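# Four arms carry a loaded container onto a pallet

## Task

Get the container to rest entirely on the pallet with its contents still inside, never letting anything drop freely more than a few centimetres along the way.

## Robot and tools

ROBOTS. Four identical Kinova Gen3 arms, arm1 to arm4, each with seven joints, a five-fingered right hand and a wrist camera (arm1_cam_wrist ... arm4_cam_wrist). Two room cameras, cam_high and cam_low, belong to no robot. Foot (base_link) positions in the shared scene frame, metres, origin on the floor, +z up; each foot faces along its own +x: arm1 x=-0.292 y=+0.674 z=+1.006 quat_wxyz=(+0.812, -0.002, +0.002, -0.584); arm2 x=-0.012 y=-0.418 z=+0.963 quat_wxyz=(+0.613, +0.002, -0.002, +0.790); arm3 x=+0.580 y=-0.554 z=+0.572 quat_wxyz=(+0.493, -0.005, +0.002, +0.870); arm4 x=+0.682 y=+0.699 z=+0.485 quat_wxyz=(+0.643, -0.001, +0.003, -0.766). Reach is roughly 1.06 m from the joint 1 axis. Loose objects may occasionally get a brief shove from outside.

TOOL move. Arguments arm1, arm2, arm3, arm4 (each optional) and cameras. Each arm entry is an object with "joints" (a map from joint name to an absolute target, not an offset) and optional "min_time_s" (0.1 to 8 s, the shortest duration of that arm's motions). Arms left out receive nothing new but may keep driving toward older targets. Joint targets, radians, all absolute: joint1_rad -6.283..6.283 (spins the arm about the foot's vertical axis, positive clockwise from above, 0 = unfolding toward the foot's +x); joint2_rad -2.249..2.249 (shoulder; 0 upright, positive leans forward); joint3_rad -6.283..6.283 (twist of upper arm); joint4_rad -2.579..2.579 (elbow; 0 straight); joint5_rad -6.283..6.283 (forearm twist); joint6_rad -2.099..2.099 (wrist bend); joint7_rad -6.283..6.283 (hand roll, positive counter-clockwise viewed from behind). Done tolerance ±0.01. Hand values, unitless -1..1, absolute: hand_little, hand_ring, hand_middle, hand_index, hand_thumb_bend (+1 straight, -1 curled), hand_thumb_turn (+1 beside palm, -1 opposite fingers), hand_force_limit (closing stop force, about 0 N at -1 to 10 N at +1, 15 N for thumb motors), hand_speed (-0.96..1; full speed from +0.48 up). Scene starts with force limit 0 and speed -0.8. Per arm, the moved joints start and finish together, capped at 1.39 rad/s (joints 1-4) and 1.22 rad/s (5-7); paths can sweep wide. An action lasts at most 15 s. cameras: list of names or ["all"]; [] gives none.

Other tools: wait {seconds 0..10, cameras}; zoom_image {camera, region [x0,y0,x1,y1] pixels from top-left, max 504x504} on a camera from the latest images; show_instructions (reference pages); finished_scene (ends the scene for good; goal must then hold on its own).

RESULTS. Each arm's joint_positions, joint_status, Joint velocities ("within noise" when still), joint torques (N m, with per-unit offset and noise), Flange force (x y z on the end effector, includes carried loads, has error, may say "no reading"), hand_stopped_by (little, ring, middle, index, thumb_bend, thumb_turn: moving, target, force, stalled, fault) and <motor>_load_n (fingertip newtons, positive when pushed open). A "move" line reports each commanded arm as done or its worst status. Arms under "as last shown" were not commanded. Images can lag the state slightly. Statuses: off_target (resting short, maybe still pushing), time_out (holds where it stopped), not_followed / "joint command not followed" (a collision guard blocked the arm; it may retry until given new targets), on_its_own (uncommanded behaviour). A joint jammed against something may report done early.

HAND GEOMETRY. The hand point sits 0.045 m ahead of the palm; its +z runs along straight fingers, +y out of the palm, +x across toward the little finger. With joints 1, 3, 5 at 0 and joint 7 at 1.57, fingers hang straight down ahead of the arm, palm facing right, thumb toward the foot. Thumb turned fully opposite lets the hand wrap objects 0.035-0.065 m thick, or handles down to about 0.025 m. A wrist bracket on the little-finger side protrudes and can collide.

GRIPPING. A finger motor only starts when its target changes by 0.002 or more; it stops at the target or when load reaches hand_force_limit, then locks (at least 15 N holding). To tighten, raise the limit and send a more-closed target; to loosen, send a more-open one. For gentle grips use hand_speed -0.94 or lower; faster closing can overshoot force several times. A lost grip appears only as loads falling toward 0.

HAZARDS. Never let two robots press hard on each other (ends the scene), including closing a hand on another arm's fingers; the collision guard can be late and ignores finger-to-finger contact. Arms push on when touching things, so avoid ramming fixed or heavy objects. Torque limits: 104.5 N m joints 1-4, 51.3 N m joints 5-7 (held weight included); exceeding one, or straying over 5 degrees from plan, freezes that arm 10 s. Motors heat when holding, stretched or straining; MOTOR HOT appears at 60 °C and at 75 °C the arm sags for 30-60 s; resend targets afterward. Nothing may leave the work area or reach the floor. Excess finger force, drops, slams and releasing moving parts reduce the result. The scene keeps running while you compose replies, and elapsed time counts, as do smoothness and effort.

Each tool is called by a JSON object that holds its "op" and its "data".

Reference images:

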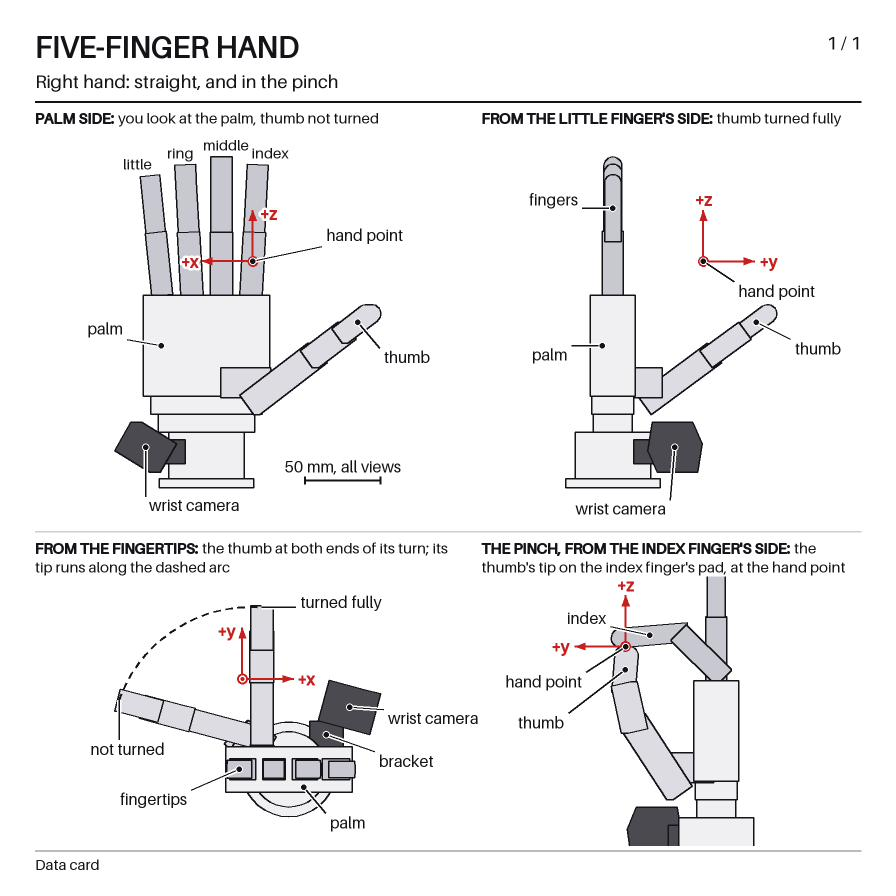

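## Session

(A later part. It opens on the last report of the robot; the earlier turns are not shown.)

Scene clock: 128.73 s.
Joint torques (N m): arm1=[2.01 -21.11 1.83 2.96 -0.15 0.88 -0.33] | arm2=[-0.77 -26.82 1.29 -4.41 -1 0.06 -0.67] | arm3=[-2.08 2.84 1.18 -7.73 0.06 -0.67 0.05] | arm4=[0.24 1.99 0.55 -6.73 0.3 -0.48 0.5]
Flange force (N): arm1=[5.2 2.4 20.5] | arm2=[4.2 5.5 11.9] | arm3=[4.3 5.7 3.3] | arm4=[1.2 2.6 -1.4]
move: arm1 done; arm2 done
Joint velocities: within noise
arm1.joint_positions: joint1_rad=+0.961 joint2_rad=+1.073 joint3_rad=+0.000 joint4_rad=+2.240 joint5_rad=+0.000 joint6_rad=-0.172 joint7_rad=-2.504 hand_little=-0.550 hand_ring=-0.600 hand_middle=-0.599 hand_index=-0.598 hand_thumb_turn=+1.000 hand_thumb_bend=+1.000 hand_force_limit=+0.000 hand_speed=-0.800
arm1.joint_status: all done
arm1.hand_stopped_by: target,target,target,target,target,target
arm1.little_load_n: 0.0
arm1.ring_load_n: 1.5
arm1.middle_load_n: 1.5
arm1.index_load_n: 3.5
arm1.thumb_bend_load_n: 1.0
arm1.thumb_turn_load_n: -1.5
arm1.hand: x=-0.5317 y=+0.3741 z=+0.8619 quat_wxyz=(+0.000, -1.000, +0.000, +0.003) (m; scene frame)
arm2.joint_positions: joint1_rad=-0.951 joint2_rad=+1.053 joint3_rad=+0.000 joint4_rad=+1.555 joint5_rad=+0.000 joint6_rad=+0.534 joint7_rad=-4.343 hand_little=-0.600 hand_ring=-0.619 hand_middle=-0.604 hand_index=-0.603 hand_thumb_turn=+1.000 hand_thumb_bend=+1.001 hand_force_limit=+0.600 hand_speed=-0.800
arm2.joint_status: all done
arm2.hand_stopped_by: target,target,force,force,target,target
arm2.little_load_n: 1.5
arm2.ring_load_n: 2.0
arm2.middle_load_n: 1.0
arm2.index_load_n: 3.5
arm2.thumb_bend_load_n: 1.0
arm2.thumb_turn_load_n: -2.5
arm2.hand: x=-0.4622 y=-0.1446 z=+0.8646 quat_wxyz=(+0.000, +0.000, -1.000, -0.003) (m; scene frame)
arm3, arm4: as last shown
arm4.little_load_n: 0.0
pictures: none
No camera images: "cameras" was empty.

{"op": "move", "data": {"cameras": ["cam_high", "cam_low"]}}

{"op": "zoom_image", "data": {"camera": "cam_low", "region": [220, 50, 450, 160]}}

{"op": "zoom_image", "data": {"camera": "cam_high", "region": [220, 230, 450, 370]}}

Scene clock: 129.03 s.
Joint torques (N m): arm1=[1.95 -20.99 1.77 3.02 -0.17 0.88 -0.39] | arm2=[-0.71 -26.89 1.31 -4.41 -1.03 0.09 -0.66] | arm3=[-2.1 2.83 1.09 -7.69 0.05 -0.6 0.13] | arm4=[0.26 1.93 0.6 -6.73 0.35 -0.43 0.5]
Flange force (N): arm1=[4.8 2.4 20.2] | arm2=[4.2 5.4 12.1] | arm3=[4.1 5.7 3.3] | arm4=[1.1 2.8 -1.3]
Joint velocities: within noise
arm1.joint_positions: joint1_rad=+0.961 joint2_rad=+1.073 joint3_rad=+0.000 joint4_rad=+2.240 joint5_rad=+0.000 joint6_rad=-0.172 joint7_rad=-2.504 hand_little=-0.550 hand_ring=-0.600 hand_middle=-0.599 hand_index=-0.598 hand_thumb_turn=+1.000 hand_thumb_bend=+1.000 hand_force_limit=+0.000 hand_speed=-0.800
arm1.joint_status: all done
arm1.hand_stopped_by: target,target,target,target,target,target
arm1.little_load_n: 0.0
arm1.ring_load_n: 1.5
arm1.middle_load_n: 1.5
arm1.index_load_n: 3.5
arm1.thumb_bend_load_n: 0.5
arm1.thumb_turn_load_n: -1.0
arm1.hand: x=-0.5317 y=+0.3741 z=+0.8619 quat_wxyz=(+0.000, -1.000, +0.000, +0.003) (m; scene frame)
arm2.joint_positions: joint1_rad=-0.951 joint2_rad=+1.053 joint3_rad=+0.000 joint4_rad=+1.555 joint5_rad=+0.000 joint6_rad=+0.534 joint7_rad=-4.343 hand_little=-0.600 hand_ring=-0.619 hand_middle=-0.604 hand_index=-0.603 hand_thumb_turn=+1.000 hand_thumb_bend=+1.001 hand_force_limit=+0.600 hand_speed=-0.800
arm2.joint_status: all done
arm2.hand_stopped_by: target,target,force,force,target,target
arm2.little_load_n: 1.5
arm2.ring_load_n: 2.0
arm2.middle_load_n: 1.0
arm2.index_load_n: 3.5
arm2.thumb_bend_load_n: 1.0
arm2.thumb_turn_load_n: -2.5
arm2.hand: x=-0.4622 y=-0.1446 z=+0.8646 quat_wxyz=(+0.000, +0.000, -1.000, -0.003) (m; scene frame)
arm3.joint_positions: joint1_rad=+0.773 joint2_rad=-0.489 joint3_rad=-0.030 joint4_rad=+1.417 joint5_rad=-0.028 joint6_rad=+1.937 joint7_rad=-1.684 hand_little=+1.000 hand_ring=+1.000 hand_middle=+1.000 hand_index=+1.000 hand_thumb_turn=+1.000 hand_thumb_bend=+1.000 hand_force_limit=+0.000 hand_speed=-0.800
arm3.joint_status: not commanded
arm3.hand_stopped_by: target,target,target,target,target,target
arm3.little_load_n: 0.5
arm3.ring_load_n: 0.0
arm3.middle_load_n: 0.0
arm3.index_load_n: 0.0
arm3.thumb_bend_load_n: 0.0
arm3.thumb_turn_load_n: 0.0
arm3.hand: x=+0.5704 y=-0.3674 z=+1.1160 quat_wxyz=(-0.098, +0.587, -0.799, -0.091) (m; scene frame)
arm4.joint_positions: joint1_rad=+0.163 joint2_rad=-0.469 joint3_rad=-0.118 joint4_rad=+1.495 joint5_rad=-0.005 joint6_rad=+1.970 joint7_rad=-1.662 hand_little=+1.000 hand_ring=+1.000 hand_middle=+1.000 hand_index=+1.000 hand_thumb_turn=+1.000 hand_thumb_bend=+1.000 hand_force_limit=+0.000 hand_speed=-0.800
arm4.joint_status: not commanded
arm4.hand_stopped_by: target,target,target,target,target,target
arm4.little_load_n: 0.0
arm4.ring_load_n: 0.0
arm4.middle_load_n: 0.0
arm4.index_load_n: 0.0
arm4.thumb_bend_load_n: 0.0
arm4.thumb_turn_load_n: 0.0
arm4.hand: x=+0.6930 y=+0.5302 z=+0.9909 quat_wxyz=(-0.025, -0.807, -0.586, +0.071) (m; scene frame)
pictures: cam_high, cam_low
Images, in order (width x height): cam_high 672x504, cam_low 672x504.

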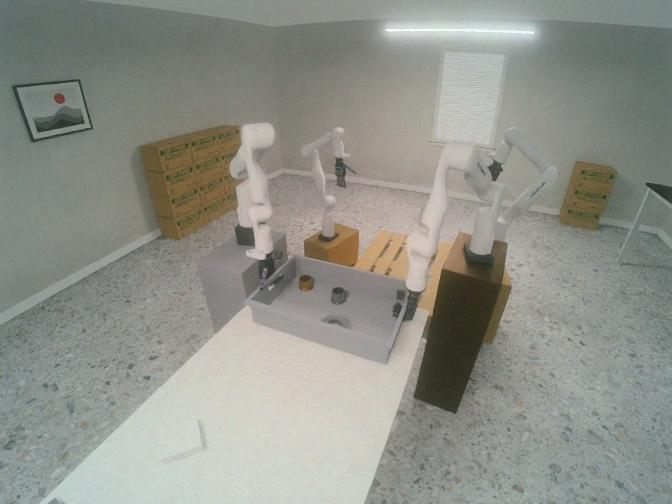

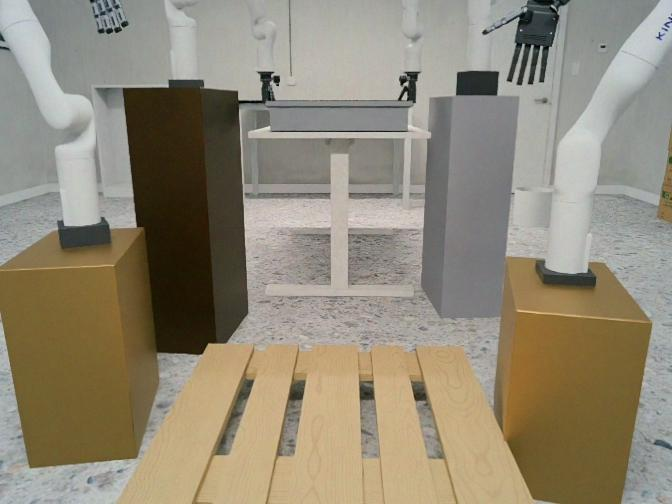

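Scaled by 2.191 from the camera's 672x504 image, which has a finer 960x720 frame.

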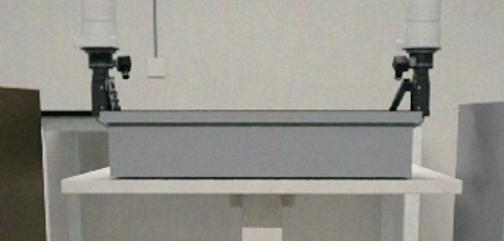

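Scaled by 2.191 from the camera's 672x504 image, which has a finer 960x720 frame.

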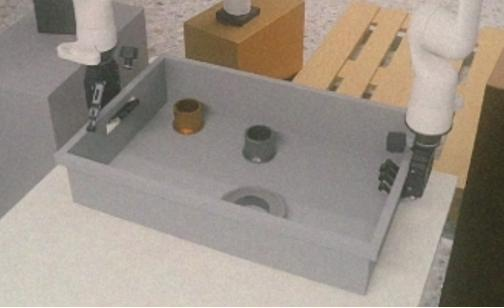

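{"op": "move", "data": {"arm1": {"joints": {"joint2_rad": 1.0852, "joint4_rad": 2.2358, "joint6_rad": -0.1794}, "min_time_s": 0.8}, "arm2": {"joints": {"joint2_rad": 1.0615, "joint4_rad": 1.5530, "joint6_rad": 0.5271}, "min_time_s": 0.8}, "cameras": []}}

Scene clock: 130.43 s.
Joint torques (N m): arm1=[2.04 -20.97 1.82 3.21 -0.17 0.98 -0.32] | arm2=[-0.91 -26.89 1.11 -4.29 -1.1 0.07 -0.65] | arm3=[-2.14 2.81 1.18 -7.71 0.02 -0.6 0.09] | arm4=[0.2 1.89 0.61 -6.74 0.32 -0.47 0.53]
Flange force (N): arm1=[5.1 2.5 20.3] | arm2=[4.3 5.9 12.1] | arm3=[4.1 5.9 3.4] | arm4=[1.0 2.9 -1.4]
move: arm1 done; arm2 done
Joint velocities: within noise
arm1.joint_positions: joint1_rad=+0.961 joint2_rad=+1.085 joint3_rad=+0.000 joint4_rad=+2.236 joint5_rad=+0.000 joint6_rad=-0.179 joint7_rad=-2.504 hand_little=-0.550 hand_ring=-0.600 hand_middle=-0.599 hand_index=-0.598 hand_thumb_turn=+1.000 hand_thumb_bend=+1.000 hand_force_limit=+0.000 hand_speed=-0.800
arm1.joint_status: all done
arm1.hand_stopped_by: target,target,target,target,target,target
arm1.little_load_n: 0.5
arm1.ring_load_n: 1.5
arm1.middle_load_n: 2.0
arm1.index_load_n: 3.5
arm1.thumb_bend_load_n: 1.0
arm1.thumb_turn_load_n: -1.0
arm1.hand: x=-0.5317 y=+0.3741 z=+0.8579 quat_wxyz=(+0.000, -1.000, +0.000, +0.003) (m; scene frame)
arm2.joint_positions: joint1_rad=-0.951 joint2_rad=+1.061 joint3_rad=+0.000 joint4_rad=+1.553 joint5_rad=+0.000 joint6_rad=+0.527 joint7_rad=-4.343 hand_little=-0.600 hand_ring=-0.619 hand_middle=-0.604 hand_index=-0.603 hand_thumb_turn=+1.000 hand_thumb_bend=+1.001 hand_force_limit=+0.600 hand_speed=-0.800
arm2.joint_status: all done
arm2.hand_stopped_by: target,target,force,force,target,target
arm2.little_load_n: 1.5
arm2.ring_load_n: 2.5
arm2.middle_load_n: 1.0
arm2.index_load_n: 3.5
arm2.thumb_bend_load_n: 1.0
arm2.thumb_turn_load_n: -2.5
arm2.hand: x=-0.4622 y=-0.1446 z=+0.8606 quat_wxyz=(+0.000, +0.000, -1.000, -0.003) (m; scene frame)
arm3, arm4: as last shown
arm3.little_load_n: 0.0
arm4.thumb_bend_load_n: -0.5
pictures: none
No camera images: "cameras" was empty.

{"op": "move", "data": {"arm1": {"joints": {"joint2_rad": 1.0957, "joint4_rad": 2.2320, "joint6_rad": -0.1861}, "min_time_s": 0.8}, "arm2": {"joints": {"joint2_rad": 1.0687, "joint4_rad": 1.5513, "joint6_rad": 0.5216}, "min_time_s": 0.8}, "cameras": []}}

Scene clock: 131.90 s.
Joint torques (N m): arm1=[0.98 -10.41 -0.41 1.38 0.31 1.81 -0.07] | arm2=[-0.63 -17.16 0.49 -4.45 -0.84 -2.15 -0.17] | arm3=[-2.06 2.82 1.17 -7.65 0.1 -0.62 0.1] | arm4=[0.25 1.92 0.57 -6.76 0.31 -0.48 0.53]
Flange force (N): arm1=[5.0 -1.2 -11.7] | arm2=[-0.8 1.9 -11.5] | arm3=[4.1 5.9 3.1] | arm4=[1.1 2.7 -1.3]
move: arm1 done; arm2 done
Joint velocities: within noise
arm1.joint_positions: joint1_rad=+0.961 joint2_rad=+1.096 joint3_rad=+0.000 joint4_rad=+2.232 joint5_rad=+0.000 joint6_rad=-0.186 joint7_rad=-2.504 hand_little=-0.550 hand_ring=-0.600 hand_middle=-0.600 hand_index=-0.599 hand_thumb_turn=+1.000 hand_thumb_bend=+1.001 hand_force_limit=+0.000 hand_speed=-0.800
arm1.joint_status: all done
arm1.hand_stopped_by: target,target,target,target,target,target
arm1.little_load_n: 0.0
arm1.ring_load_n: 0.0
arm1.middle_load_n: 0.5
arm1.index_load_n: 0.0
arm1.thumb_bend_load_n: 2.5
arm1.thumb_turn_load_n: -1.0
arm1.hand: x=-0.5317 y=+0.3742 z=+0.8543 quat_wxyz=(+0.000, -1.000, +0.000, +0.003) (m; scene frame)
arm2.joint_positions: joint1_rad=-0.951 joint2_rad=+1.069 joint3_rad=+0.000 joint4_rad=+1.551 joint5_rad=+0.000 joint6_rad=+0.522 joint7_rad=-4.343 hand_little=-0.600 hand_ring=-0.619 hand_middle=-0.604 hand_index=-0.603 hand_thumb_turn=+1.000 hand_thumb_bend=+1.001 hand_force_limit=+0.600 hand_speed=-0.800
arm2.joint_status: all done
arm2.hand_stopped_by: target,target,force,force,target,target
arm2.little_load_n: 0.5
arm2.ring_load_n: 0.5
arm2.middle_load_n: 0.0
arm2.index_load_n: 0.5
arm2.thumb_bend_load_n: 2.5
arm2.thumb_turn_load_n: -1.5
arm2.hand: x=-0.4622 y=-0.1446 z=+0.8571 quat_wxyz=(+0.000, +0.000, -1.000, -0.003) (m; scene frame)
arm3, arm4: as last shown
arm4.thumb_bend_load_n: 0.0
pictures: none
No camera images: "cameras" was empty.

{"op": "move", "data": {"arm1": {"joints": {"joint2_rad": 1.0852, "joint4_rad": 2.2358, "joint6_rad": -0.1794, "hand_index": -0.35, "hand_middle": -0.35, "hand_ring": -0.35, "hand_little": -0.3}, "min_time_s": 0.8}, "arm2": {"joints": {"joint2_rad": 1.0615, "joint4_rad": 1.5530, "joint6_rad": 0.5271, "hand_index": -0.35, "hand_middle": -0.35, "hand_ring": -0.35, "hand_little": -0.3}, "min_time_s": 0.8}, "cameras": ["arm1_cam_wrist", "arm2_cam_wrist"]}}

Scene clock: 133.90 s.
Joint torques (N m): arm1=[0.51 -17.53 -0.02 1.3 0.3 0.33 -0.02] | arm2=[-0.24 -20.28 2.25 -3.14 0.03 0.04 0.06] | arm3=[-2.1 2.77 1.19 -7.73 0.08 -0.61 0.07] | arm4=[0.28 1.91 0.57 -6.73 0.33 -0.46 0.56]
Flange force (N): arm1=[3.1 -1.0 6.8] | arm2=[2.3 2.1 -1.0] | arm3=[4.1 5.9 3.4] | arm4=[1.0 2.8 -1.4]
move: arm1 done; arm2 done
Joint velocities: within noise
arm1.joint_positions: joint1_rad=+0.961 joint2_rad=+1.085 joint3_rad=+0.000 joint4_rad=+2.236 joint5_rad=+0.000 joint6_rad=-0.179 joint7_rad=-2.504 hand_little=-0.300 hand_ring=-0.350 hand_middle=-0.350 hand_index=-0.350 hand_thumb_turn=+1.000 hand_thumb_bend=+1.000 hand_force_limit=+0.000 hand_speed=-0.800
arm1.joint_status: all done
arm1.hand_stopped_by: target,target,target,target,target,target
arm1.little_load_n: 0.0
arm1.ring_load_n: 0.0
arm1.middle_load_n: 0.0
arm1.index_load_n: 0.0
arm1.thumb_bend_load_n: 0.0
arm1.thumb_turn_load_n: 0.0
arm1.hand: x=-0.5317 y=+0.3741 z=+0.8579 quat_wxyz=(+0.000, -1.000, +0.000, +0.003) (m; scene frame)
arm2.joint_positions: joint1_rad=-0.951 joint2_rad=+1.061 joint3_rad=+0.000 joint4_rad=+1.553 joint5_rad=+0.000 joint6_rad=+0.527 joint7_rad=-4.343 hand_little=-0.300 hand_ring=-0.350 hand_middle=-0.350 hand_index=-0.350 hand_thumb_turn=+1.000 hand_thumb_bend=+1.000 hand_force_limit=+0.600 hand_speed=-0.800
arm2.joint_status: all done
arm2.hand_stopped_by: target,target,target,target,target,target
arm2.little_load_n: 0.0
arm2.ring_load_n: 0.0
arm2.middle_load_n: 0.5
arm2.index_load_n: 0.0
arm2.thumb_bend_load_n: 0.0
arm2.thumb_turn_load_n: 0.0
arm2.hand: x=-0.4622 y=-0.1446 z=+0.8606 quat_wxyz=(+0.000, +0.000, -1.000, -0.003) (m; scene frame)
arm3, arm4: as last shown
pictures: arm1_cam_wrist, arm2_cam_wrist
Images, in order (width x height): arm1_cam_wrist 672x504, arm2_cam_wrist 672x504.

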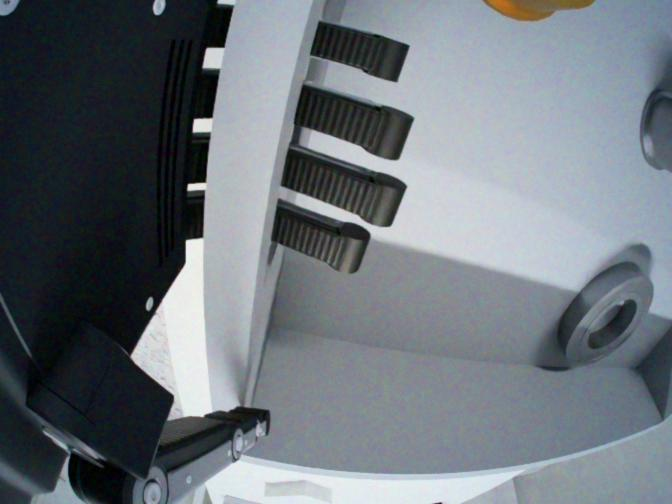

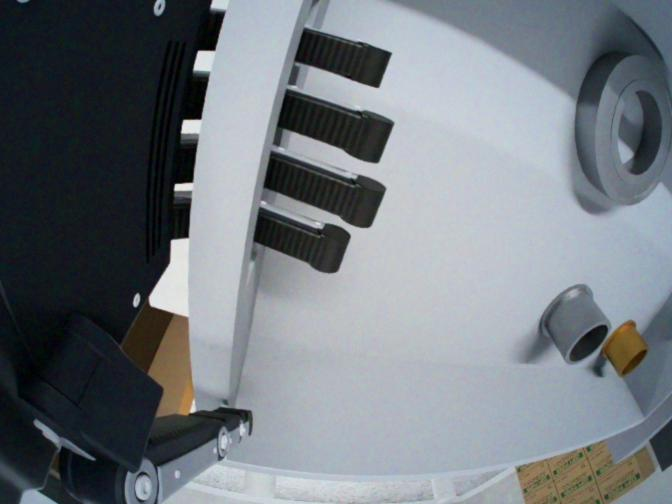

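{"op": "move", "data": {"arm1": {"joints": {"joint2_rad": 1.0552, "joint4_rad": 2.2460, "joint6_rad": -0.1596, "hand_index": 0.0, "hand_middle": 0.0, "hand_ring": 0.0, "hand_little": 0.12}, "min_time_s": 0.9}, "arm2": {"joints": {"joint2_rad": 1.0410, "joint4_rad": 1.5575, "joint6_rad": 0.5431, "hand_index": 0.0, "hand_middle": 0.0, "hand_ring": 0.0, "hand_little": 0.12}, "min_time_s": 0.9}, "cameras": []}}

{"op": "move", "data": {"arm1": {"joints": {"joint1_rad": 1.0926, "joint2_rad": 1.0879, "joint4_rad": 2.3747, "joint6_rad": -0.3210, "joint7_rad": -2.3728}, "min_time_s": 1.5}, "arm2": {"joints": {"joint1_rad": -1.0615, "joint2_rad": 1.0162, "joint4_rad": 1.6403, "joint6_rad": 0.4852, "joint7_rad": -4.4541}, "min_time_s": 1.5}, "cameras": ["arm1_cam_wrist", "arm2_cam_wrist", "cam_high"]}}

Scene clock: 136.40 s.
Joint torques (N m): arm1=[0.58 -17.57 -0.03 1.19 0.26 0.31 -0.03] | arm2=[0.74 -21.54 3.27 -3.87 0.28 -0.16 0.02] | arm3=[-2.16 2.79 1.22 -7.71 0.09 -0.55 0.1] | arm4=[0.23 1.94 0.58 -6.76 0.29 -0.45 0.52]
Flange force (N): arm1=[3.1 -0.7 7.4] | arm2=[2.7 0.3 1.1] | arm3=[4.1 6.1 3.5] | arm4=[1.1 2.7 -1.2]
move: arm1 done; arm2 done
Joint velocities: within noise
arm1.joint_positions: joint1_rad=+0.961 joint2_rad=+1.055 joint3_rad=+0.000 joint4_rad=+2.246 joint5_rad=+0.000 joint6_rad=-0.160 joint7_rad=-2.504 hand_little=+0.120 hand_ring=+0.000 hand_middle=+0.000 hand_index=+0.000 hand_thumb_turn=+1.000 hand_thumb_bend=+1.000 hand_force_limit=+0.000 hand_speed=-0.800
arm1.joint_status: all done
arm1.hand_stopped_by: target,target,target,target,target,target
arm1.little_load_n: 0.0
arm1.ring_load_n: 0.0
arm1.middle_load_n: 0.0
arm1.index_load_n: 0.0
arm1.thumb_bend_load_n: 0.0
arm1.thumb_turn_load_n: 0.0
arm1.hand: x=-0.5316 y=+0.3741 z=+0.8679 quat_wxyz=(+0.000, -1.000, +0.000, +0.003) (m; scene frame)
arm2.joint_positions: joint1_rad=-0.951 joint2_rad=+1.041 joint3_rad=+0.000 joint4_rad=+1.557 joint5_rad=+0.000 joint6_rad=+0.543 joint7_rad=-4.343 hand_little=+0.120 hand_ring=+0.000 hand_middle=+0.000 hand_index=+0.000 hand_thumb_turn=+1.000 hand_thumb_bend=+1.000 hand_force_limit=+0.600 hand_speed=-0.800
arm2.joint_status: all done
arm2.hand_stopped_by: target,target,target,target,target,target
arm2.little_load_n: 0.0
arm2.ring_load_n: 0.5
arm2.middle_load_n: 0.0
arm2.index_load_n: 0.0
arm2.thumb_bend_load_n: 0.0
arm2.thumb_turn_load_n: 0.0
arm2.hand: x=-0.4623 y=-0.1446 z=+0.8706 quat_wxyz=(+0.000, +0.000, -1.000, -0.003) (m; scene frame)
arm3, arm4: as last shown
pictures: none
No camera images: "cameras" was empty.

Scene clock: 138.23 s.
Joint torques (N m): arm1=[0.61 -16.52 0.05 2.33 0.32 0.37 -0.01] | arm2=[-0.17 -19.63 2.25 -2.77 -0.01 0.08 0.06] | arm3=[-2.12 2.76 1.18 -7.7 0.02 -0.61 0.09] | arm4=[0.26 2 0.53 -6.76 0.35 -0.45 0.54]
Flange force (N): arm1=[4.9 -1.4 7.7] | arm2=[2.7 1.8 -0.8] | arm3=[4.0 5.8 3.3] | arm4=[1.2 2.7 -1.2]
move: arm1 done; arm2 done
Joint velocities: within noise
arm1.joint_positions: joint1_rad=+1.093 joint2_rad=+1.088 joint3_rad=+0.000 joint4_rad=+2.375 joint5_rad=+0.000 joint6_rad=-0.321 joint7_rad=-2.373 hand_little=+0.120 hand_ring=+0.000 hand_middle=+0.000 hand_index=+0.000 hand_thumb_turn=+1.000 hand_thumb_bend=+1.000 hand_force_limit=+0.000 hand_speed=-0.800
arm1.joint_status: all done
arm1.hand_stopped_by: target,target,target,target,target,target
arm1.little_load_n: 0.0
arm1.ring_load_n: 0.0
arm1.middle_load_n: 0.0
arm1.index_load_n: 0.0
arm1.thumb_bend_load_n: 0.0
arm1.thumb_turn_load_n: 0.0
arm1.hand: x=-0.5316 y=+0.4341 z=+0.8679 quat_wxyz=(+0.000, -1.000, +0.000, +0.003) (m; scene frame)
arm2.joint_positions: joint1_rad=-1.061 joint2_rad=+1.016 joint3_rad=+0.000 joint4_rad=+1.640 joint5_rad=+0.000 joint6_rad=+0.485 joint7_rad=-4.454 hand_little=+0.120 hand_ring=+0.000 hand_middle=+0.000 hand_index=+0.000 hand_thumb_turn=+1.000 hand_thumb_bend=+1.000 hand_force_limit=+0.600 hand_speed=-0.800
arm2.joint_status: all done
arm2.hand_stopped_by: target,target,target,target,target,target
arm2.little_load_n: 0.0
arm2.ring_load_n: 0.0
arm2.middle_load_n: 0.5
arm2.index_load_n: 0.0
arm2.thumb_bend_load_n: 0.0
arm2.thumb_turn_load_n: 0.0
arm2.hand: x=-0.4623 y=-0.2046 z=+0.8703 quat_wxyz=(+0.000, +0.000, -1.000, -0.003) (m; scene frame)
arm3, arm4: as last shown
arm3.middle_load_n: 0.5
pictures: arm1_cam_wrist, arm2_cam_wrist, cam_high
Images, in order (width x height): arm1_cam_wrist 672x504, arm2_cam_wrist 672x504, cam_high 672x504.

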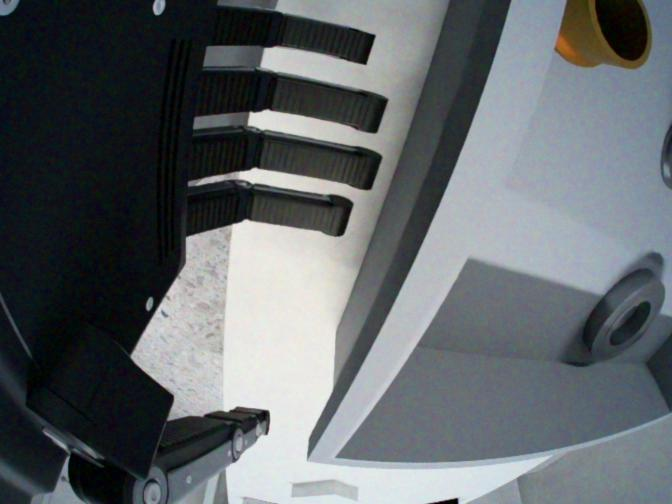

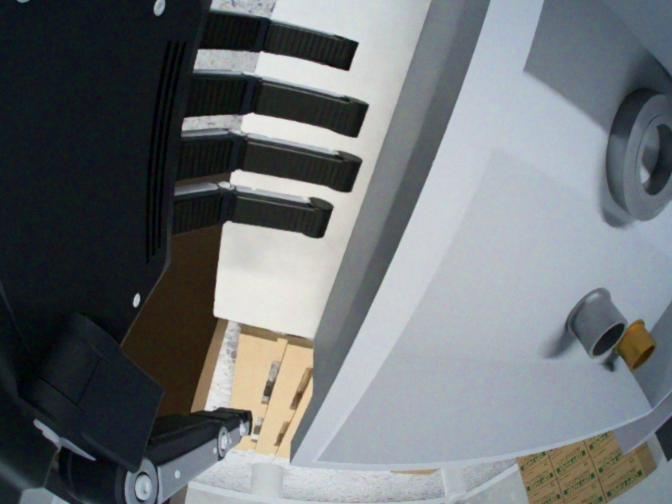

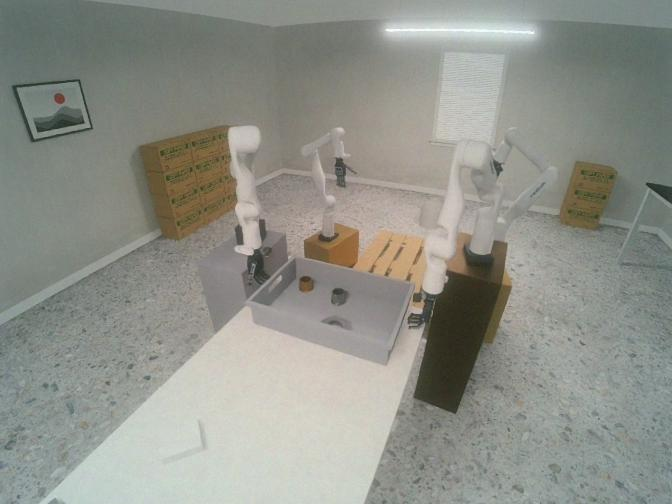

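{"op": "zoom_image", "data": {"camera": "arm1_cam_wrist", "region": [300, 200, 520, 480]}}

{"op": "zoom_image", "data": {"camera": "cam_high", "region": [230, 240, 430, 370]}}

Scaled by 1.800 from the camera's 672x504 image, which has a finer 960x720 frame.

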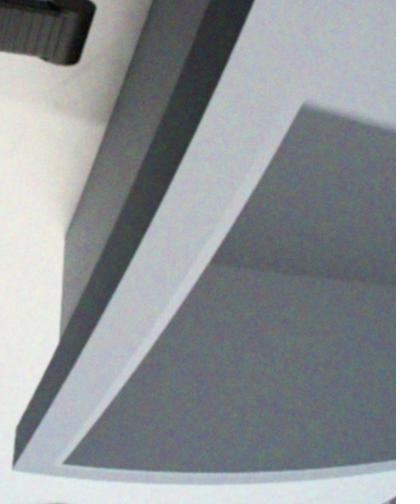

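Scaled by 2.520 from the camera's 672x504 image, which has a finer 960x720 frame.

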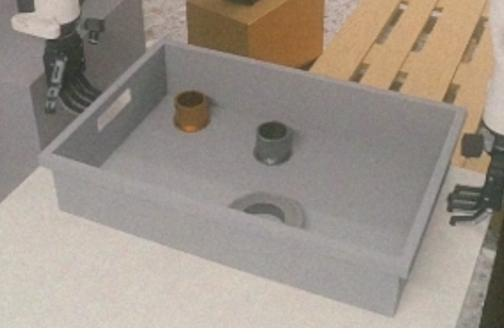

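{"op": "move", "data": {"arm1": {"joints": {"joint2_rad": 0.6248, "joint4_rad": 2.4297, "joint6_rad": 0.0872}, "min_time_s": 1.5}, "arm2": {"joints": {"joint2_rad": 0.7303, "joint4_rad": 1.6200, "joint6_rad": 0.7914}, "min_time_s": 1.5}, "cameras": []}}

{"op": "move", "data": {"arm1": {"joints": {"joint1_rad": 0.9901, "joint2_rad": 1.3643, "joint4_rad": 0.4581, "joint6_rad": 1.3193, "joint7_rad": -0.9045}, "min_time_s": 3.5}, "arm2": {"joints": {"joint1_rad": -0.1845, "joint2_rad": 0.9540, "joint4_rad": 1.2693, "joint6_rad": 0.9183, "joint7_rad": -2.0063}, "min_time_s": 3.5}, "cameras": ["arm1_cam_wrist", "arm2_cam_wrist", "cam_high", "cam_low"]}}

Scene clock: 146.27 s.
Joint torques (N m): arm1=[0.49 -13.92 -0.12 -0.78 0.33 0.31 -0.08] | arm2=[-0.23 -18.11 2.1 -4.81 0.04 0.02 0.11] | arm3=[-2.13 2.83 1.13 -7.59 0.05 -0.63 0.12] | arm4=[0.23 1.96 0.61 -6.71 0.36 -0.45 0.52]
Flange force (N): arm1=[1.9 1.4 8.8] | arm2=[2.4 1.4 -1.7] | arm3=[4.0 5.8 2.8] | arm4=[1.1 2.9 -1.4]
move: arm1 done; arm2 done
Joint velocities: within noise
arm1.joint_positions: joint1_rad=+1.093 joint2_rad=+0.625 joint3_rad=+0.000 joint4_rad=+2.430 joint5_rad=+0.000 joint6_rad=+0.087 joint7_rad=-2.373 hand_little=+0.120 hand_ring=+0.000 hand_middle=+0.000 hand_index=+0.000 hand_thumb_turn=+1.000 hand_thumb_bend=+1.000 hand_force_limit=+0.000 hand_speed=-0.800
arm1.joint_status: all done
arm1.hand_stopped_by: target,target,target,target,target,target
arm1.little_load_n: 0.0
arm1.ring_load_n: 0.0
arm1.middle_load_n: 0.0
arm1.index_load_n: 0.0
arm1.thumb_bend_load_n: 0.0
arm1.thumb_turn_load_n: 0.0
arm1.hand: x=-0.5307 y=+0.4342 z=+0.9989 quat_wxyz=(+0.000, -1.000, +0.000, +0.003) (m; scene frame)
arm2.joint_positions: joint1_rad=-1.061 joint2_rad=+0.730 joint3_rad=+0.000 joint4_rad=+1.620 joint5_rad=+0.000 joint6_rad=+0.791 joint7_rad=-4.454 hand_little=+0.120 hand_ring=+0.000 hand_middle=+0.000 hand_index=+0.000 hand_thumb_turn=+1.000 hand_thumb_bend=+1.000 hand_force_limit=+0.600 hand_speed=-0.800
arm2.joint_status: all done
arm2.hand_stopped_by: target,target,target,target,target,target
arm2.little_load_n: 0.0
arm2.ring_load_n: 0.0
arm2.middle_load_n: 0.0
arm2.index_load_n: 0.0
arm2.thumb_bend_load_n: 0.0
arm2.thumb_turn_load_n: 0.0
arm2.hand: x=-0.4622 y=-0.2055 z=+1.0192 quat_wxyz=(+0.000, +0.000, -1.000, -0.003) (m; scene frame)
arm3, arm4: as last shown
arm3.middle_load_n: 0.0
arm4.little_load_n: -0.5
pictures: none
No camera images: "cameras" was empty.

Scene clock: 150.20 s.
Joint torques (N m): arm1=[0.56 -29.07 0.01 -7.83 0.18 0.42 -0.06] | arm2=[-0.19 -21.75 2.12 -5.63 -0.01 -0.1 0.06] | arm3=[-2.13 2.76 1.14 -7.63 0.06 -0.54 0.14] | arm4=[0.22 1.94 0.58 -6.72 0.36 -0.44 0.51]
Flange force (N): arm1=no reading | arm2=[-3.3 0.8 -1.4] | arm3=[3.9 5.9 3.2] | arm4=[1.0 2.8 -1.4]
move: arm1 done; arm2 done
Joint velocities: within noise
arm1.joint_positions: joint1_rad=+0.990 joint2_rad=+1.364 joint3_rad=+0.000 joint4_rad=+0.458 joint5_rad=+0.000 joint6_rad=+1.319 joint7_rad=-0.904 hand_little=+0.120 hand_ring=+0.000 hand_middle=+0.000 hand_index=+0.000 hand_thumb_turn=+1.000 hand_thumb_bend=+1.000 hand_force_limit=+0.000 hand_speed=-0.800
arm1.joint_status: all done
arm1.hand_stopped_by: target,target,target,target,target,target
arm1.little_load_n: 0.0
arm1.ring_load_n: 0.0
arm1.middle_load_n: 0.0
arm1.index_load_n: 0.0
arm1.thumb_bend_load_n: 0.0
arm1.thumb_turn_load_n: 0.0
arm1.hand: x=-0.6939 y=+0.0950 z=+0.9800 quat_wxyz=(+0.002, -0.707, -0.707, +0.002) (m; scene frame)
arm2.joint_positions: joint1_rad=-0.184 joint2_rad=+0.954 joint3_rad=+0.000 joint4_rad=+1.269 joint5_rad=+0.000 joint6_rad=+0.918 joint7_rad=-2.006 hand_little=+0.120 hand_ring=+0.000 hand_middle=+0.000 hand_index=+0.000 hand_thumb_turn=+1.000 hand_thumb_bend=+1.000 hand_force_limit=+0.600 hand_speed=-0.800
arm2.joint_status: all done
arm2.hand_stopped_by: target,target,target,target,target,target
arm2.little_load_n: 0.0
arm2.ring_load_n: 0.0
arm2.middle_load_n: 0.0
arm2.index_load_n: 0.0
arm2.thumb_bend_load_n: 0.0
arm2.thumb_turn_load_n: 0.0
arm2.hand: x=-0.2997 y=+0.1607 z=+0.9814 quat_wxyz=(-0.002, +0.707, -0.707, -0.002) (m; scene frame)
arm3, arm4: as last shown
arm4.little_load_n: 0.0
pictures: arm1_cam_wrist, arm2_cam_wrist, cam_high, cam_low
Images, in order (width x height): arm1_cam_wrist 672x504, arm2_cam_wrist 672x504, cam_high 672x504, cam_low 672x504.

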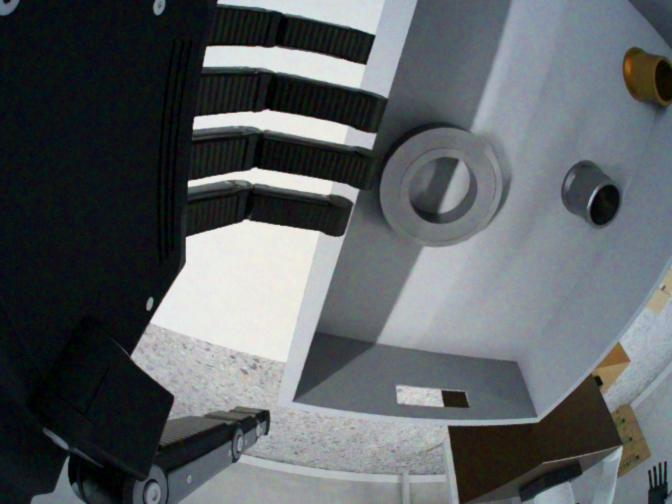

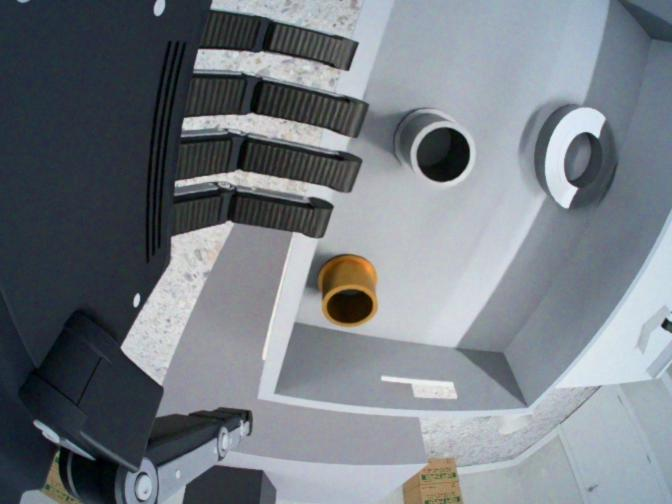

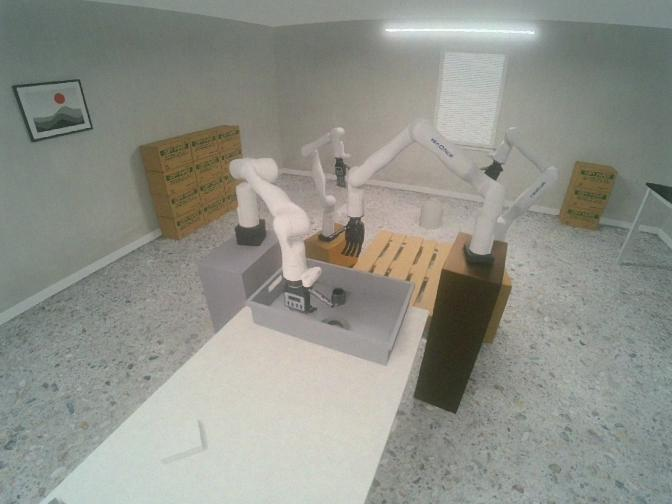

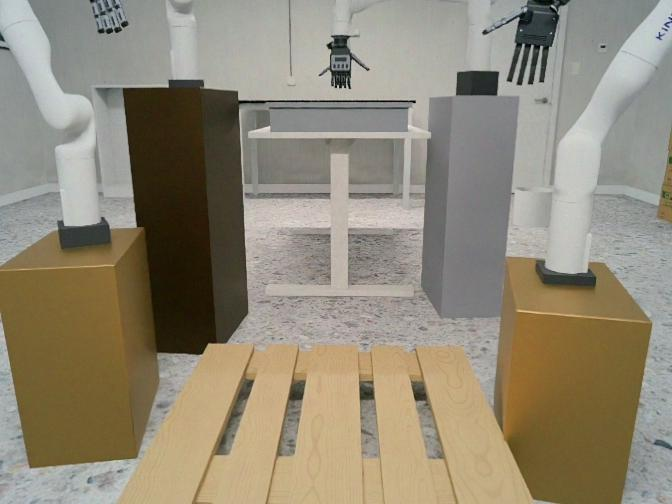

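{"op": "move", "data": {"arm1": {"joints": {"hand_speed": 0.0, "hand_index": 1.0, "hand_middle": 1.0, "hand_ring": 1.0, "hand_little": 1.0, "hand_thumb_turn": -1.0}}, "arm2": {"joints": {"hand_speed": 0.0, "hand_index": 1.0, "hand_middle": 1.0, "hand_ring": 1.0, "hand_little": 1.0, "hand_thumb_turn": -1.0}}, "cameras": ["arm1_cam_wrist", "arm2_cam_wrist"]}}

Scene clock: 155.97 s.
Joint torques (N m): arm1=[0.65 -28.94 0.09 -7.81 0.29 0.4 -0.06] | arm2=[-0.22 -21.77 2.14 -5.64 -0.06 -0.09 0.07] | arm3=[-2.22 2.77 1.11 -7.74 0.05 -0.54 0.08] | arm4=[0.25 1.97 0.52 -6.71 0.31 -0.49 0.54]
Flange force (N): arm1=no reading | arm2=[-3.3 0.7 -1.3] | arm3=[4.1 5.7 3.7] | arm4=[1.2 2.6 -1.5]
move: arm1 done; arm2 done
Joint velocities: within noise
arm1.joint_positions: joint1_rad=+0.990 joint2_rad=+1.364 joint3_rad=+0.000 joint4_rad=+0.458 joint5_rad=+0.000 joint6_rad=+1.319 joint7_rad=-0.904 hand_little=+1.000 hand_ring=+1.000 hand_middle=+1.000 hand_index=+1.000 hand_thumb_turn=-1.000 hand_thumb_bend=+1.000 hand_force_limit=+0.000 hand_speed=+0.000
arm1.joint_status: all done
arm1.hand_stopped_by: target,target,target,target,target,target
arm1.little_load_n: 0.5
arm1.ring_load_n: 0.0
arm1.middle_load_n: 0.0
arm1.index_load_n: 0.0
arm1.thumb_bend_load_n: 0.0
arm1.thumb_turn_load_n: 0.0
arm1.hand: x=-0.6939 y=+0.0950 z=+0.9800 quat_wxyz=(+0.002, -0.707, -0.707, +0.002) (m; scene frame)
arm2.joint_positions: joint1_rad=-0.184 joint2_rad=+0.954 joint3_rad=+0.000 joint4_rad=+1.269 joint5_rad=+0.000 joint6_rad=+0.918 joint7_rad=-2.006 hand_little=+1.000 hand_ring=+1.000 hand_middle=+1.000 hand_index=+1.000 hand_thumb_turn=-1.000 hand_thumb_bend=+1.000 hand_force_limit=+0.600 hand_speed=+0.000
arm2.joint_status: all done
arm2.hand_stopped_by: target,target,target,target,target,target
arm2.little_load_n: 0.0
arm2.ring_load_n: 0.0
arm2.middle_load_n: 0.0
arm2.index_load_n: 0.0
arm2.thumb_bend_load_n: 0.0
arm2.thumb_turn_load_n: 0.0
arm2.hand: x=-0.2997 y=+0.1607 z=+0.9814 quat_wxyz=(-0.002, +0.707, -0.707, -0.002) (m; scene frame)
arm3.joint_positions: joint1_rad=+0.773 joint2_rad=-0.489 joint3_rad=-0.030 joint4_rad=+1.417 joint5_rad=-0.028 joint6_rad=+1.937 joint7_rad=-1.684 hand_little=+1.000 hand_ring=+1.000 hand_middle=+1.000 hand_index=+1.000 hand_thumb_turn=+1.000 hand_thumb_bend=+1.000 hand_force_limit=+0.000 hand_speed=-0.800
arm3.joint_status: not commanded
arm3.hand_stopped_by: target,target,target,target,target,target
arm3.little_load_n: 0.0
arm3.ring_load_n: 0.0
arm3.middle_load_n: 0.0
arm3.index_load_n: 0.0
arm3.thumb_bend_load_n: 0.0
arm3.thumb_turn_load_n: 0.0
arm3.hand: x=+0.5704 y=-0.3674 z=+1.1160 quat_wxyz=(-0.098, +0.587, -0.799, -0.091) (m; scene frame)
arm4.joint_positions: joint1_rad=+0.163 joint2_rad=-0.469 joint3_rad=-0.118 joint4_rad=+1.495 joint5_rad=-0.005 joint6_rad=+1.970 joint7_rad=-1.662 hand_little=+1.000 hand_ring=+1.000 hand_middle=+1.000 hand_index=+1.000 hand_thumb_turn=+1.000 hand_thumb_bend=+1.000 hand_force_limit=+0.000 hand_speed=-0.800
arm4.joint_status: not commanded
arm4.hand_stopped_by: target,target,target,target,target,target
arm4.little_load_n: 0.0
arm4.ring_load_n: 0.0
arm4.middle_load_n: 0.0
arm4.index_load_n: 0.0
arm4.thumb_bend_load_n: 0.0
arm4.thumb_turn_load_n: 0.0
arm4.hand: x=+0.6930 y=+0.5302 z=+0.9909 quat_wxyz=(-0.025, -0.807, -0.586, +0.071) (m; scene frame)
pictures: arm1_cam_wrist, arm2_cam_wrist
Images, in order (width x height): arm1_cam_wrist 672x504, arm2_cam_wrist 672x504.

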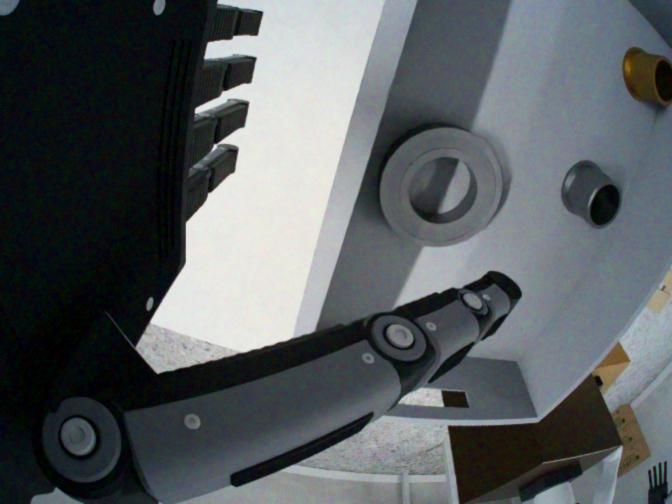

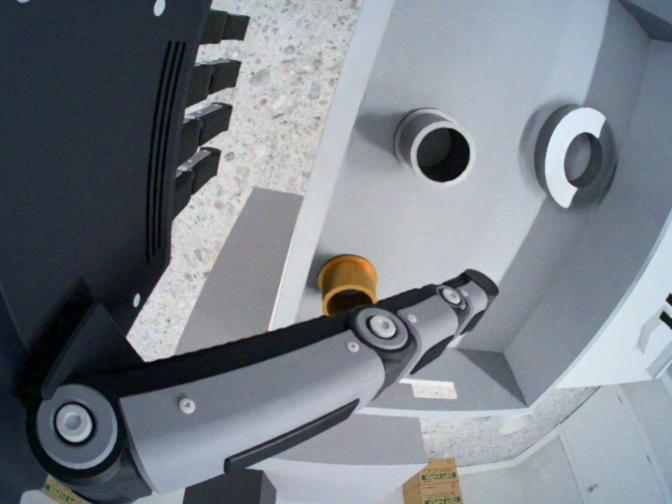

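{"op": "zoom_image", "data": {"camera": "arm1_cam_wrist", "region": [270, 60, 450, 340]}}

{"op": "zoom_image", "data": {"camera": "arm2_cam_wrist", "region": [240, 60, 420, 340]}}

Scaled by 1.800 from the camera's 672x504 image, which has a finer 960x720 frame.

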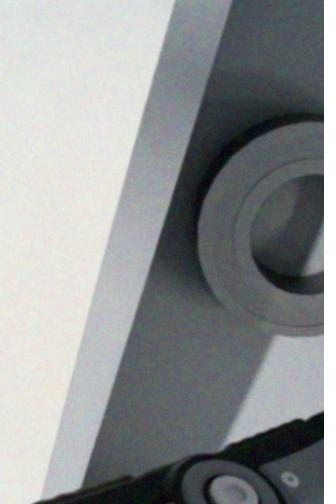

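Scaled by 1.800 from the camera's 672x504 image, which has a finer 960x720 frame.

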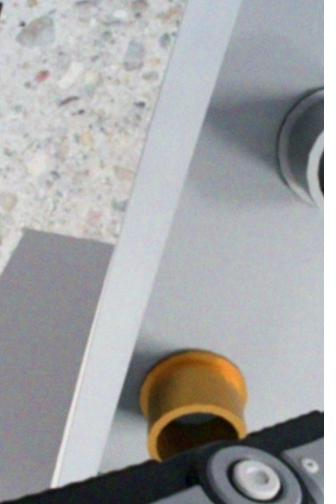

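{"op": "move", "data": {"arm1": {"joints": {"joint1_rad": 0.9956, "joint2_rad": 1.5532, "joint4_rad": 0.3932, "joint6_rad": 1.1952, "joint7_rad": -0.8990}, "min_time_s": 2.5}, "arm2": {"joints": {"joint1_rad": -0.1749, "joint2_rad": 1.1562, "joint4_rad": 1.2495, "joint6_rad": 0.7359, "joint7_rad": -1.9967}, "min_time_s": 2.5}, "cameras": ["arm1_cam_wrist", "arm2_cam_wrist", "cam_high"]}}

Scene clock: 160.90 s.
Joint torques (N m): arm1=[0.54 -29.09 -0.01 -7.44 0.27 0.41 0.04] | arm2=[-0.18 -22.48 2.22 -4.59 -0.02 -0.1 0.05] | arm3=[-2.15 2.77 1.2 -7.65 0.07 -0.58 0.11] | arm4=[0.29 1.89 0.58 -6.7 0.36 -0.46 0.53]
Flange force (N): arm1=no reading | arm2=[-3.5 0.7 -1.0] | arm3=[4.0 6.1 3.2] | arm4=[0.9 2.8 -1.5]
move: arm1 done; arm2 done
Joint velocities: within noise
arm1.joint_positions: joint1_rad=+0.996 joint2_rad=+1.553 joint3_rad=+0.000 joint4_rad=+0.393 joint5_rad=+0.000 joint6_rad=+1.195 joint7_rad=-0.899 hand_little=+1.000 hand_ring=+1.000 hand_middle=+1.000 hand_index=+1.000 hand_thumb_turn=-1.000 hand_thumb_bend=+1.000 hand_force_limit=+0.000 hand_speed=+0.000
arm1.joint_status: all done
arm1.hand_stopped_by: target,target,target,target,target,target
arm1.little_load_n: 0.0
arm1.ring_load_n: 0.0
arm1.middle_load_n: 0.0
arm1.index_load_n: 0.0
arm1.thumb_bend_load_n: 0.0
arm1.thumb_turn_load_n: 0.0
arm1.hand: x=-0.6957 y=+0.0999 z=+0.8641 quat_wxyz=(+0.002, -0.707, -0.707, +0.002) (m; scene frame)
arm2.joint_positions: joint1_rad=-0.175 joint2_rad=+1.156 joint3_rad=+0.000 joint4_rad=+1.249 joint5_rad=+0.000 joint6_rad=+0.736 joint7_rad=-1.997 hand_little=+1.000 hand_ring=+1.000 hand_middle=+1.000 hand_index=+1.000 hand_thumb_turn=-1.000 hand_thumb_bend=+1.000 hand_force_limit=+0.600 hand_speed=+0.000
arm2.joint_status: all done
arm2.hand_stopped_by: target,target,target,target,target,target
arm2.little_load_n: 0.0
arm2.ring_load_n: 0.0
arm2.middle_load_n: 0.0
arm2.index_load_n: 0.0
arm2.thumb_bend_load_n: 0.0
arm2.thumb_turn_load_n: 0.0
arm2.hand: x=-0.2957 y=+0.1664 z=+0.8654 quat_wxyz=(-0.002, +0.707, -0.707, -0.002) (m; scene frame)
arm3, arm4: as last shown
arm3.ring_load_n: -0.5
pictures: arm1_cam_wrist, arm2_cam_wrist, cam_high
Images, in order (width x height): arm1_cam_wrist 672x504, arm2_cam_wrist 672x504, cam_high 672x504.

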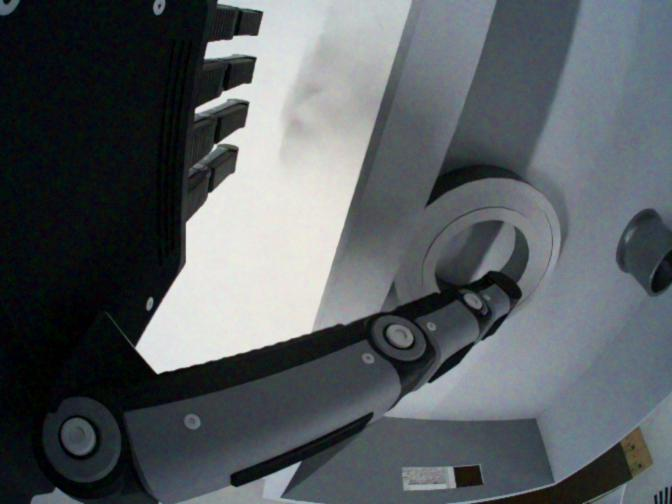

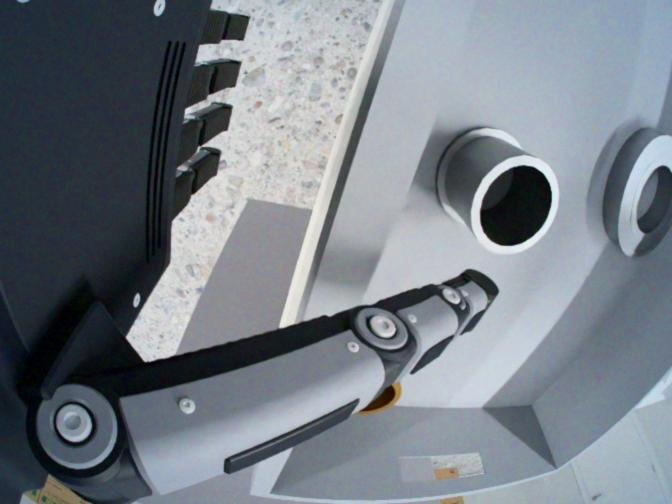

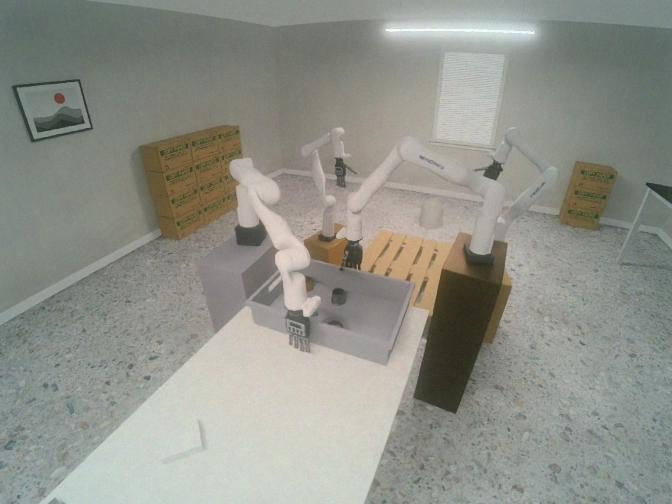

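{"op": "move", "data": {"arm1": {"joints": {"hand_speed": -0.6, "hand_force_limit": -0.5, "hand_index": -0.1, "hand_middle": -0.1, "hand_ring": -0.1, "hand_little": 0.0}}, "arm2": {"joints": {"hand_speed": -0.6, "hand_force_limit": -0.5, "hand_index": -0.1, "hand_middle": -0.1, "hand_ring": -0.1, "hand_little": 0.0}}, "cameras": ["arm1_cam_wrist", "arm2_cam_wrist"]}}

Scene clock: 162.63 s.
Joint torques (N m): arm1=[0.65 -28.94 0.02 -7.52 0.18 0.41 -0.06] | arm2=[-0.4 -22.63 1.98 -4.66 -0.09 -0.17 0.06] | arm3=[-2.11 2.84 1.23 -7.64 0.13 -0.54 0.12] | arm4=[0.24 1.89 0.58 -6.7 0.34 -0.45 0.51]
Flange force (N): arm1=no reading | arm2=[-3.7 0.4 -0.9] | arm3=[4.1 6.2 3.3] | arm4=[0.9 2.7 -1.5]
move: arm1 done; arm2 done
Joint velocities: within noise
arm1.joint_positions: joint1_rad=+0.996 joint2_rad=+1.553 joint3_rad=+0.000 joint4_rad=+0.393 joint5_rad=+0.000 joint6_rad=+1.195 joint7_rad=-0.899 hand_little=+0.000 hand_ring=-0.100 hand_middle=-0.100 hand_index=-0.100 hand_thumb_turn=-1.000 hand_thumb_bend=+1.000 hand_force_limit=-0.500 hand_speed=-0.600
arm1.joint_status: all done
arm1.hand_stopped_by: target,target,target,target,target,target
arm1.little_load_n: 0.0
arm1.ring_load_n: 0.0
arm1.middle_load_n: 0.0
arm1.index_load_n: 0.0
arm1.thumb_bend_load_n: -0.5
arm1.thumb_turn_load_n: 0.0
arm1.hand: x=-0.6957 y=+0.0999 z=+0.8641 quat_wxyz=(+0.002, -0.707, -0.707, +0.002) (m; scene frame)
arm2.joint_positions: joint1_rad=-0.175 joint2_rad=+1.156 joint3_rad=+0.000 joint4_rad=+1.249 joint5_rad=+0.000 joint6_rad=+0.736 joint7_rad=-1.997 hand_little=+0.000 hand_ring=-0.100 hand_middle=-0.100 hand_index=-0.100 hand_thumb_turn=-1.000 hand_thumb_bend=+1.000 hand_force_limit=-0.500 hand_speed=-0.600
arm2.joint_status: all done
arm2.hand_stopped_by: target,target,target,target,target,target
arm2.little_load_n: 0.0
arm2.ring_load_n: 0.0
arm2.middle_load_n: 0.0
arm2.index_load_n: 0.0
arm2.thumb_bend_load_n: 0.0
arm2.thumb_turn_load_n: 0.0
arm2.hand: x=-0.2957 y=+0.1664 z=+0.8654 quat_wxyz=(-0.002, +0.707, -0.707, -0.002) (m; scene frame)
arm3, arm4: as last shown
arm3.ring_load_n: 0.0
arm3.thumb_bend_load_n: -0.5
arm4.little_load_n: -0.5
arm4.index_load_n: -0.5
pictures: arm1_cam_wrist, arm2_cam_wrist
Images, in order (width x height): arm1_cam_wrist 672x504, arm2_cam_wrist 672x504.

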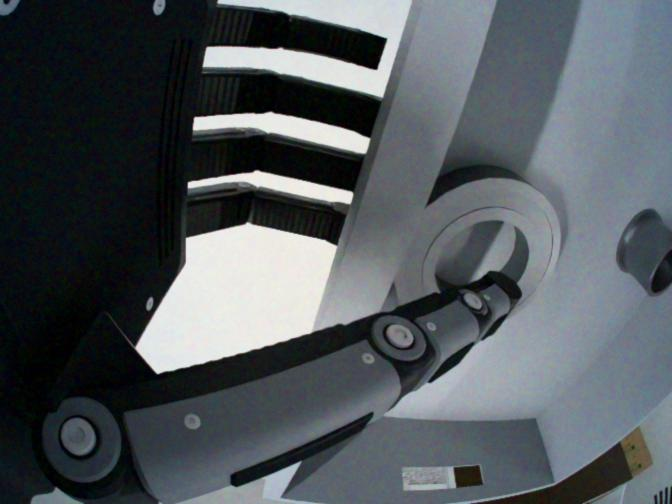

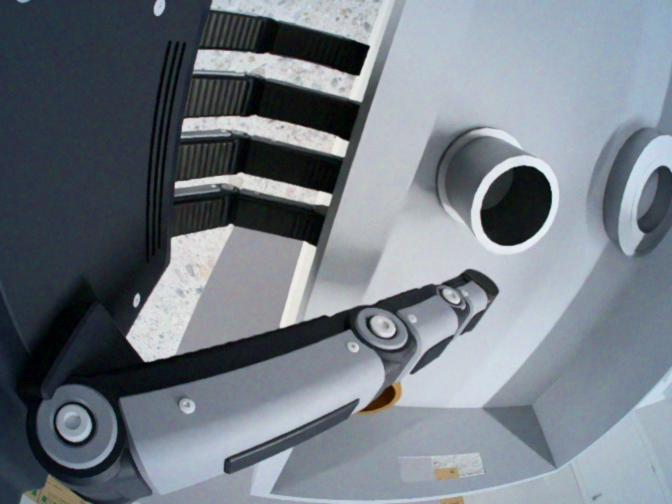

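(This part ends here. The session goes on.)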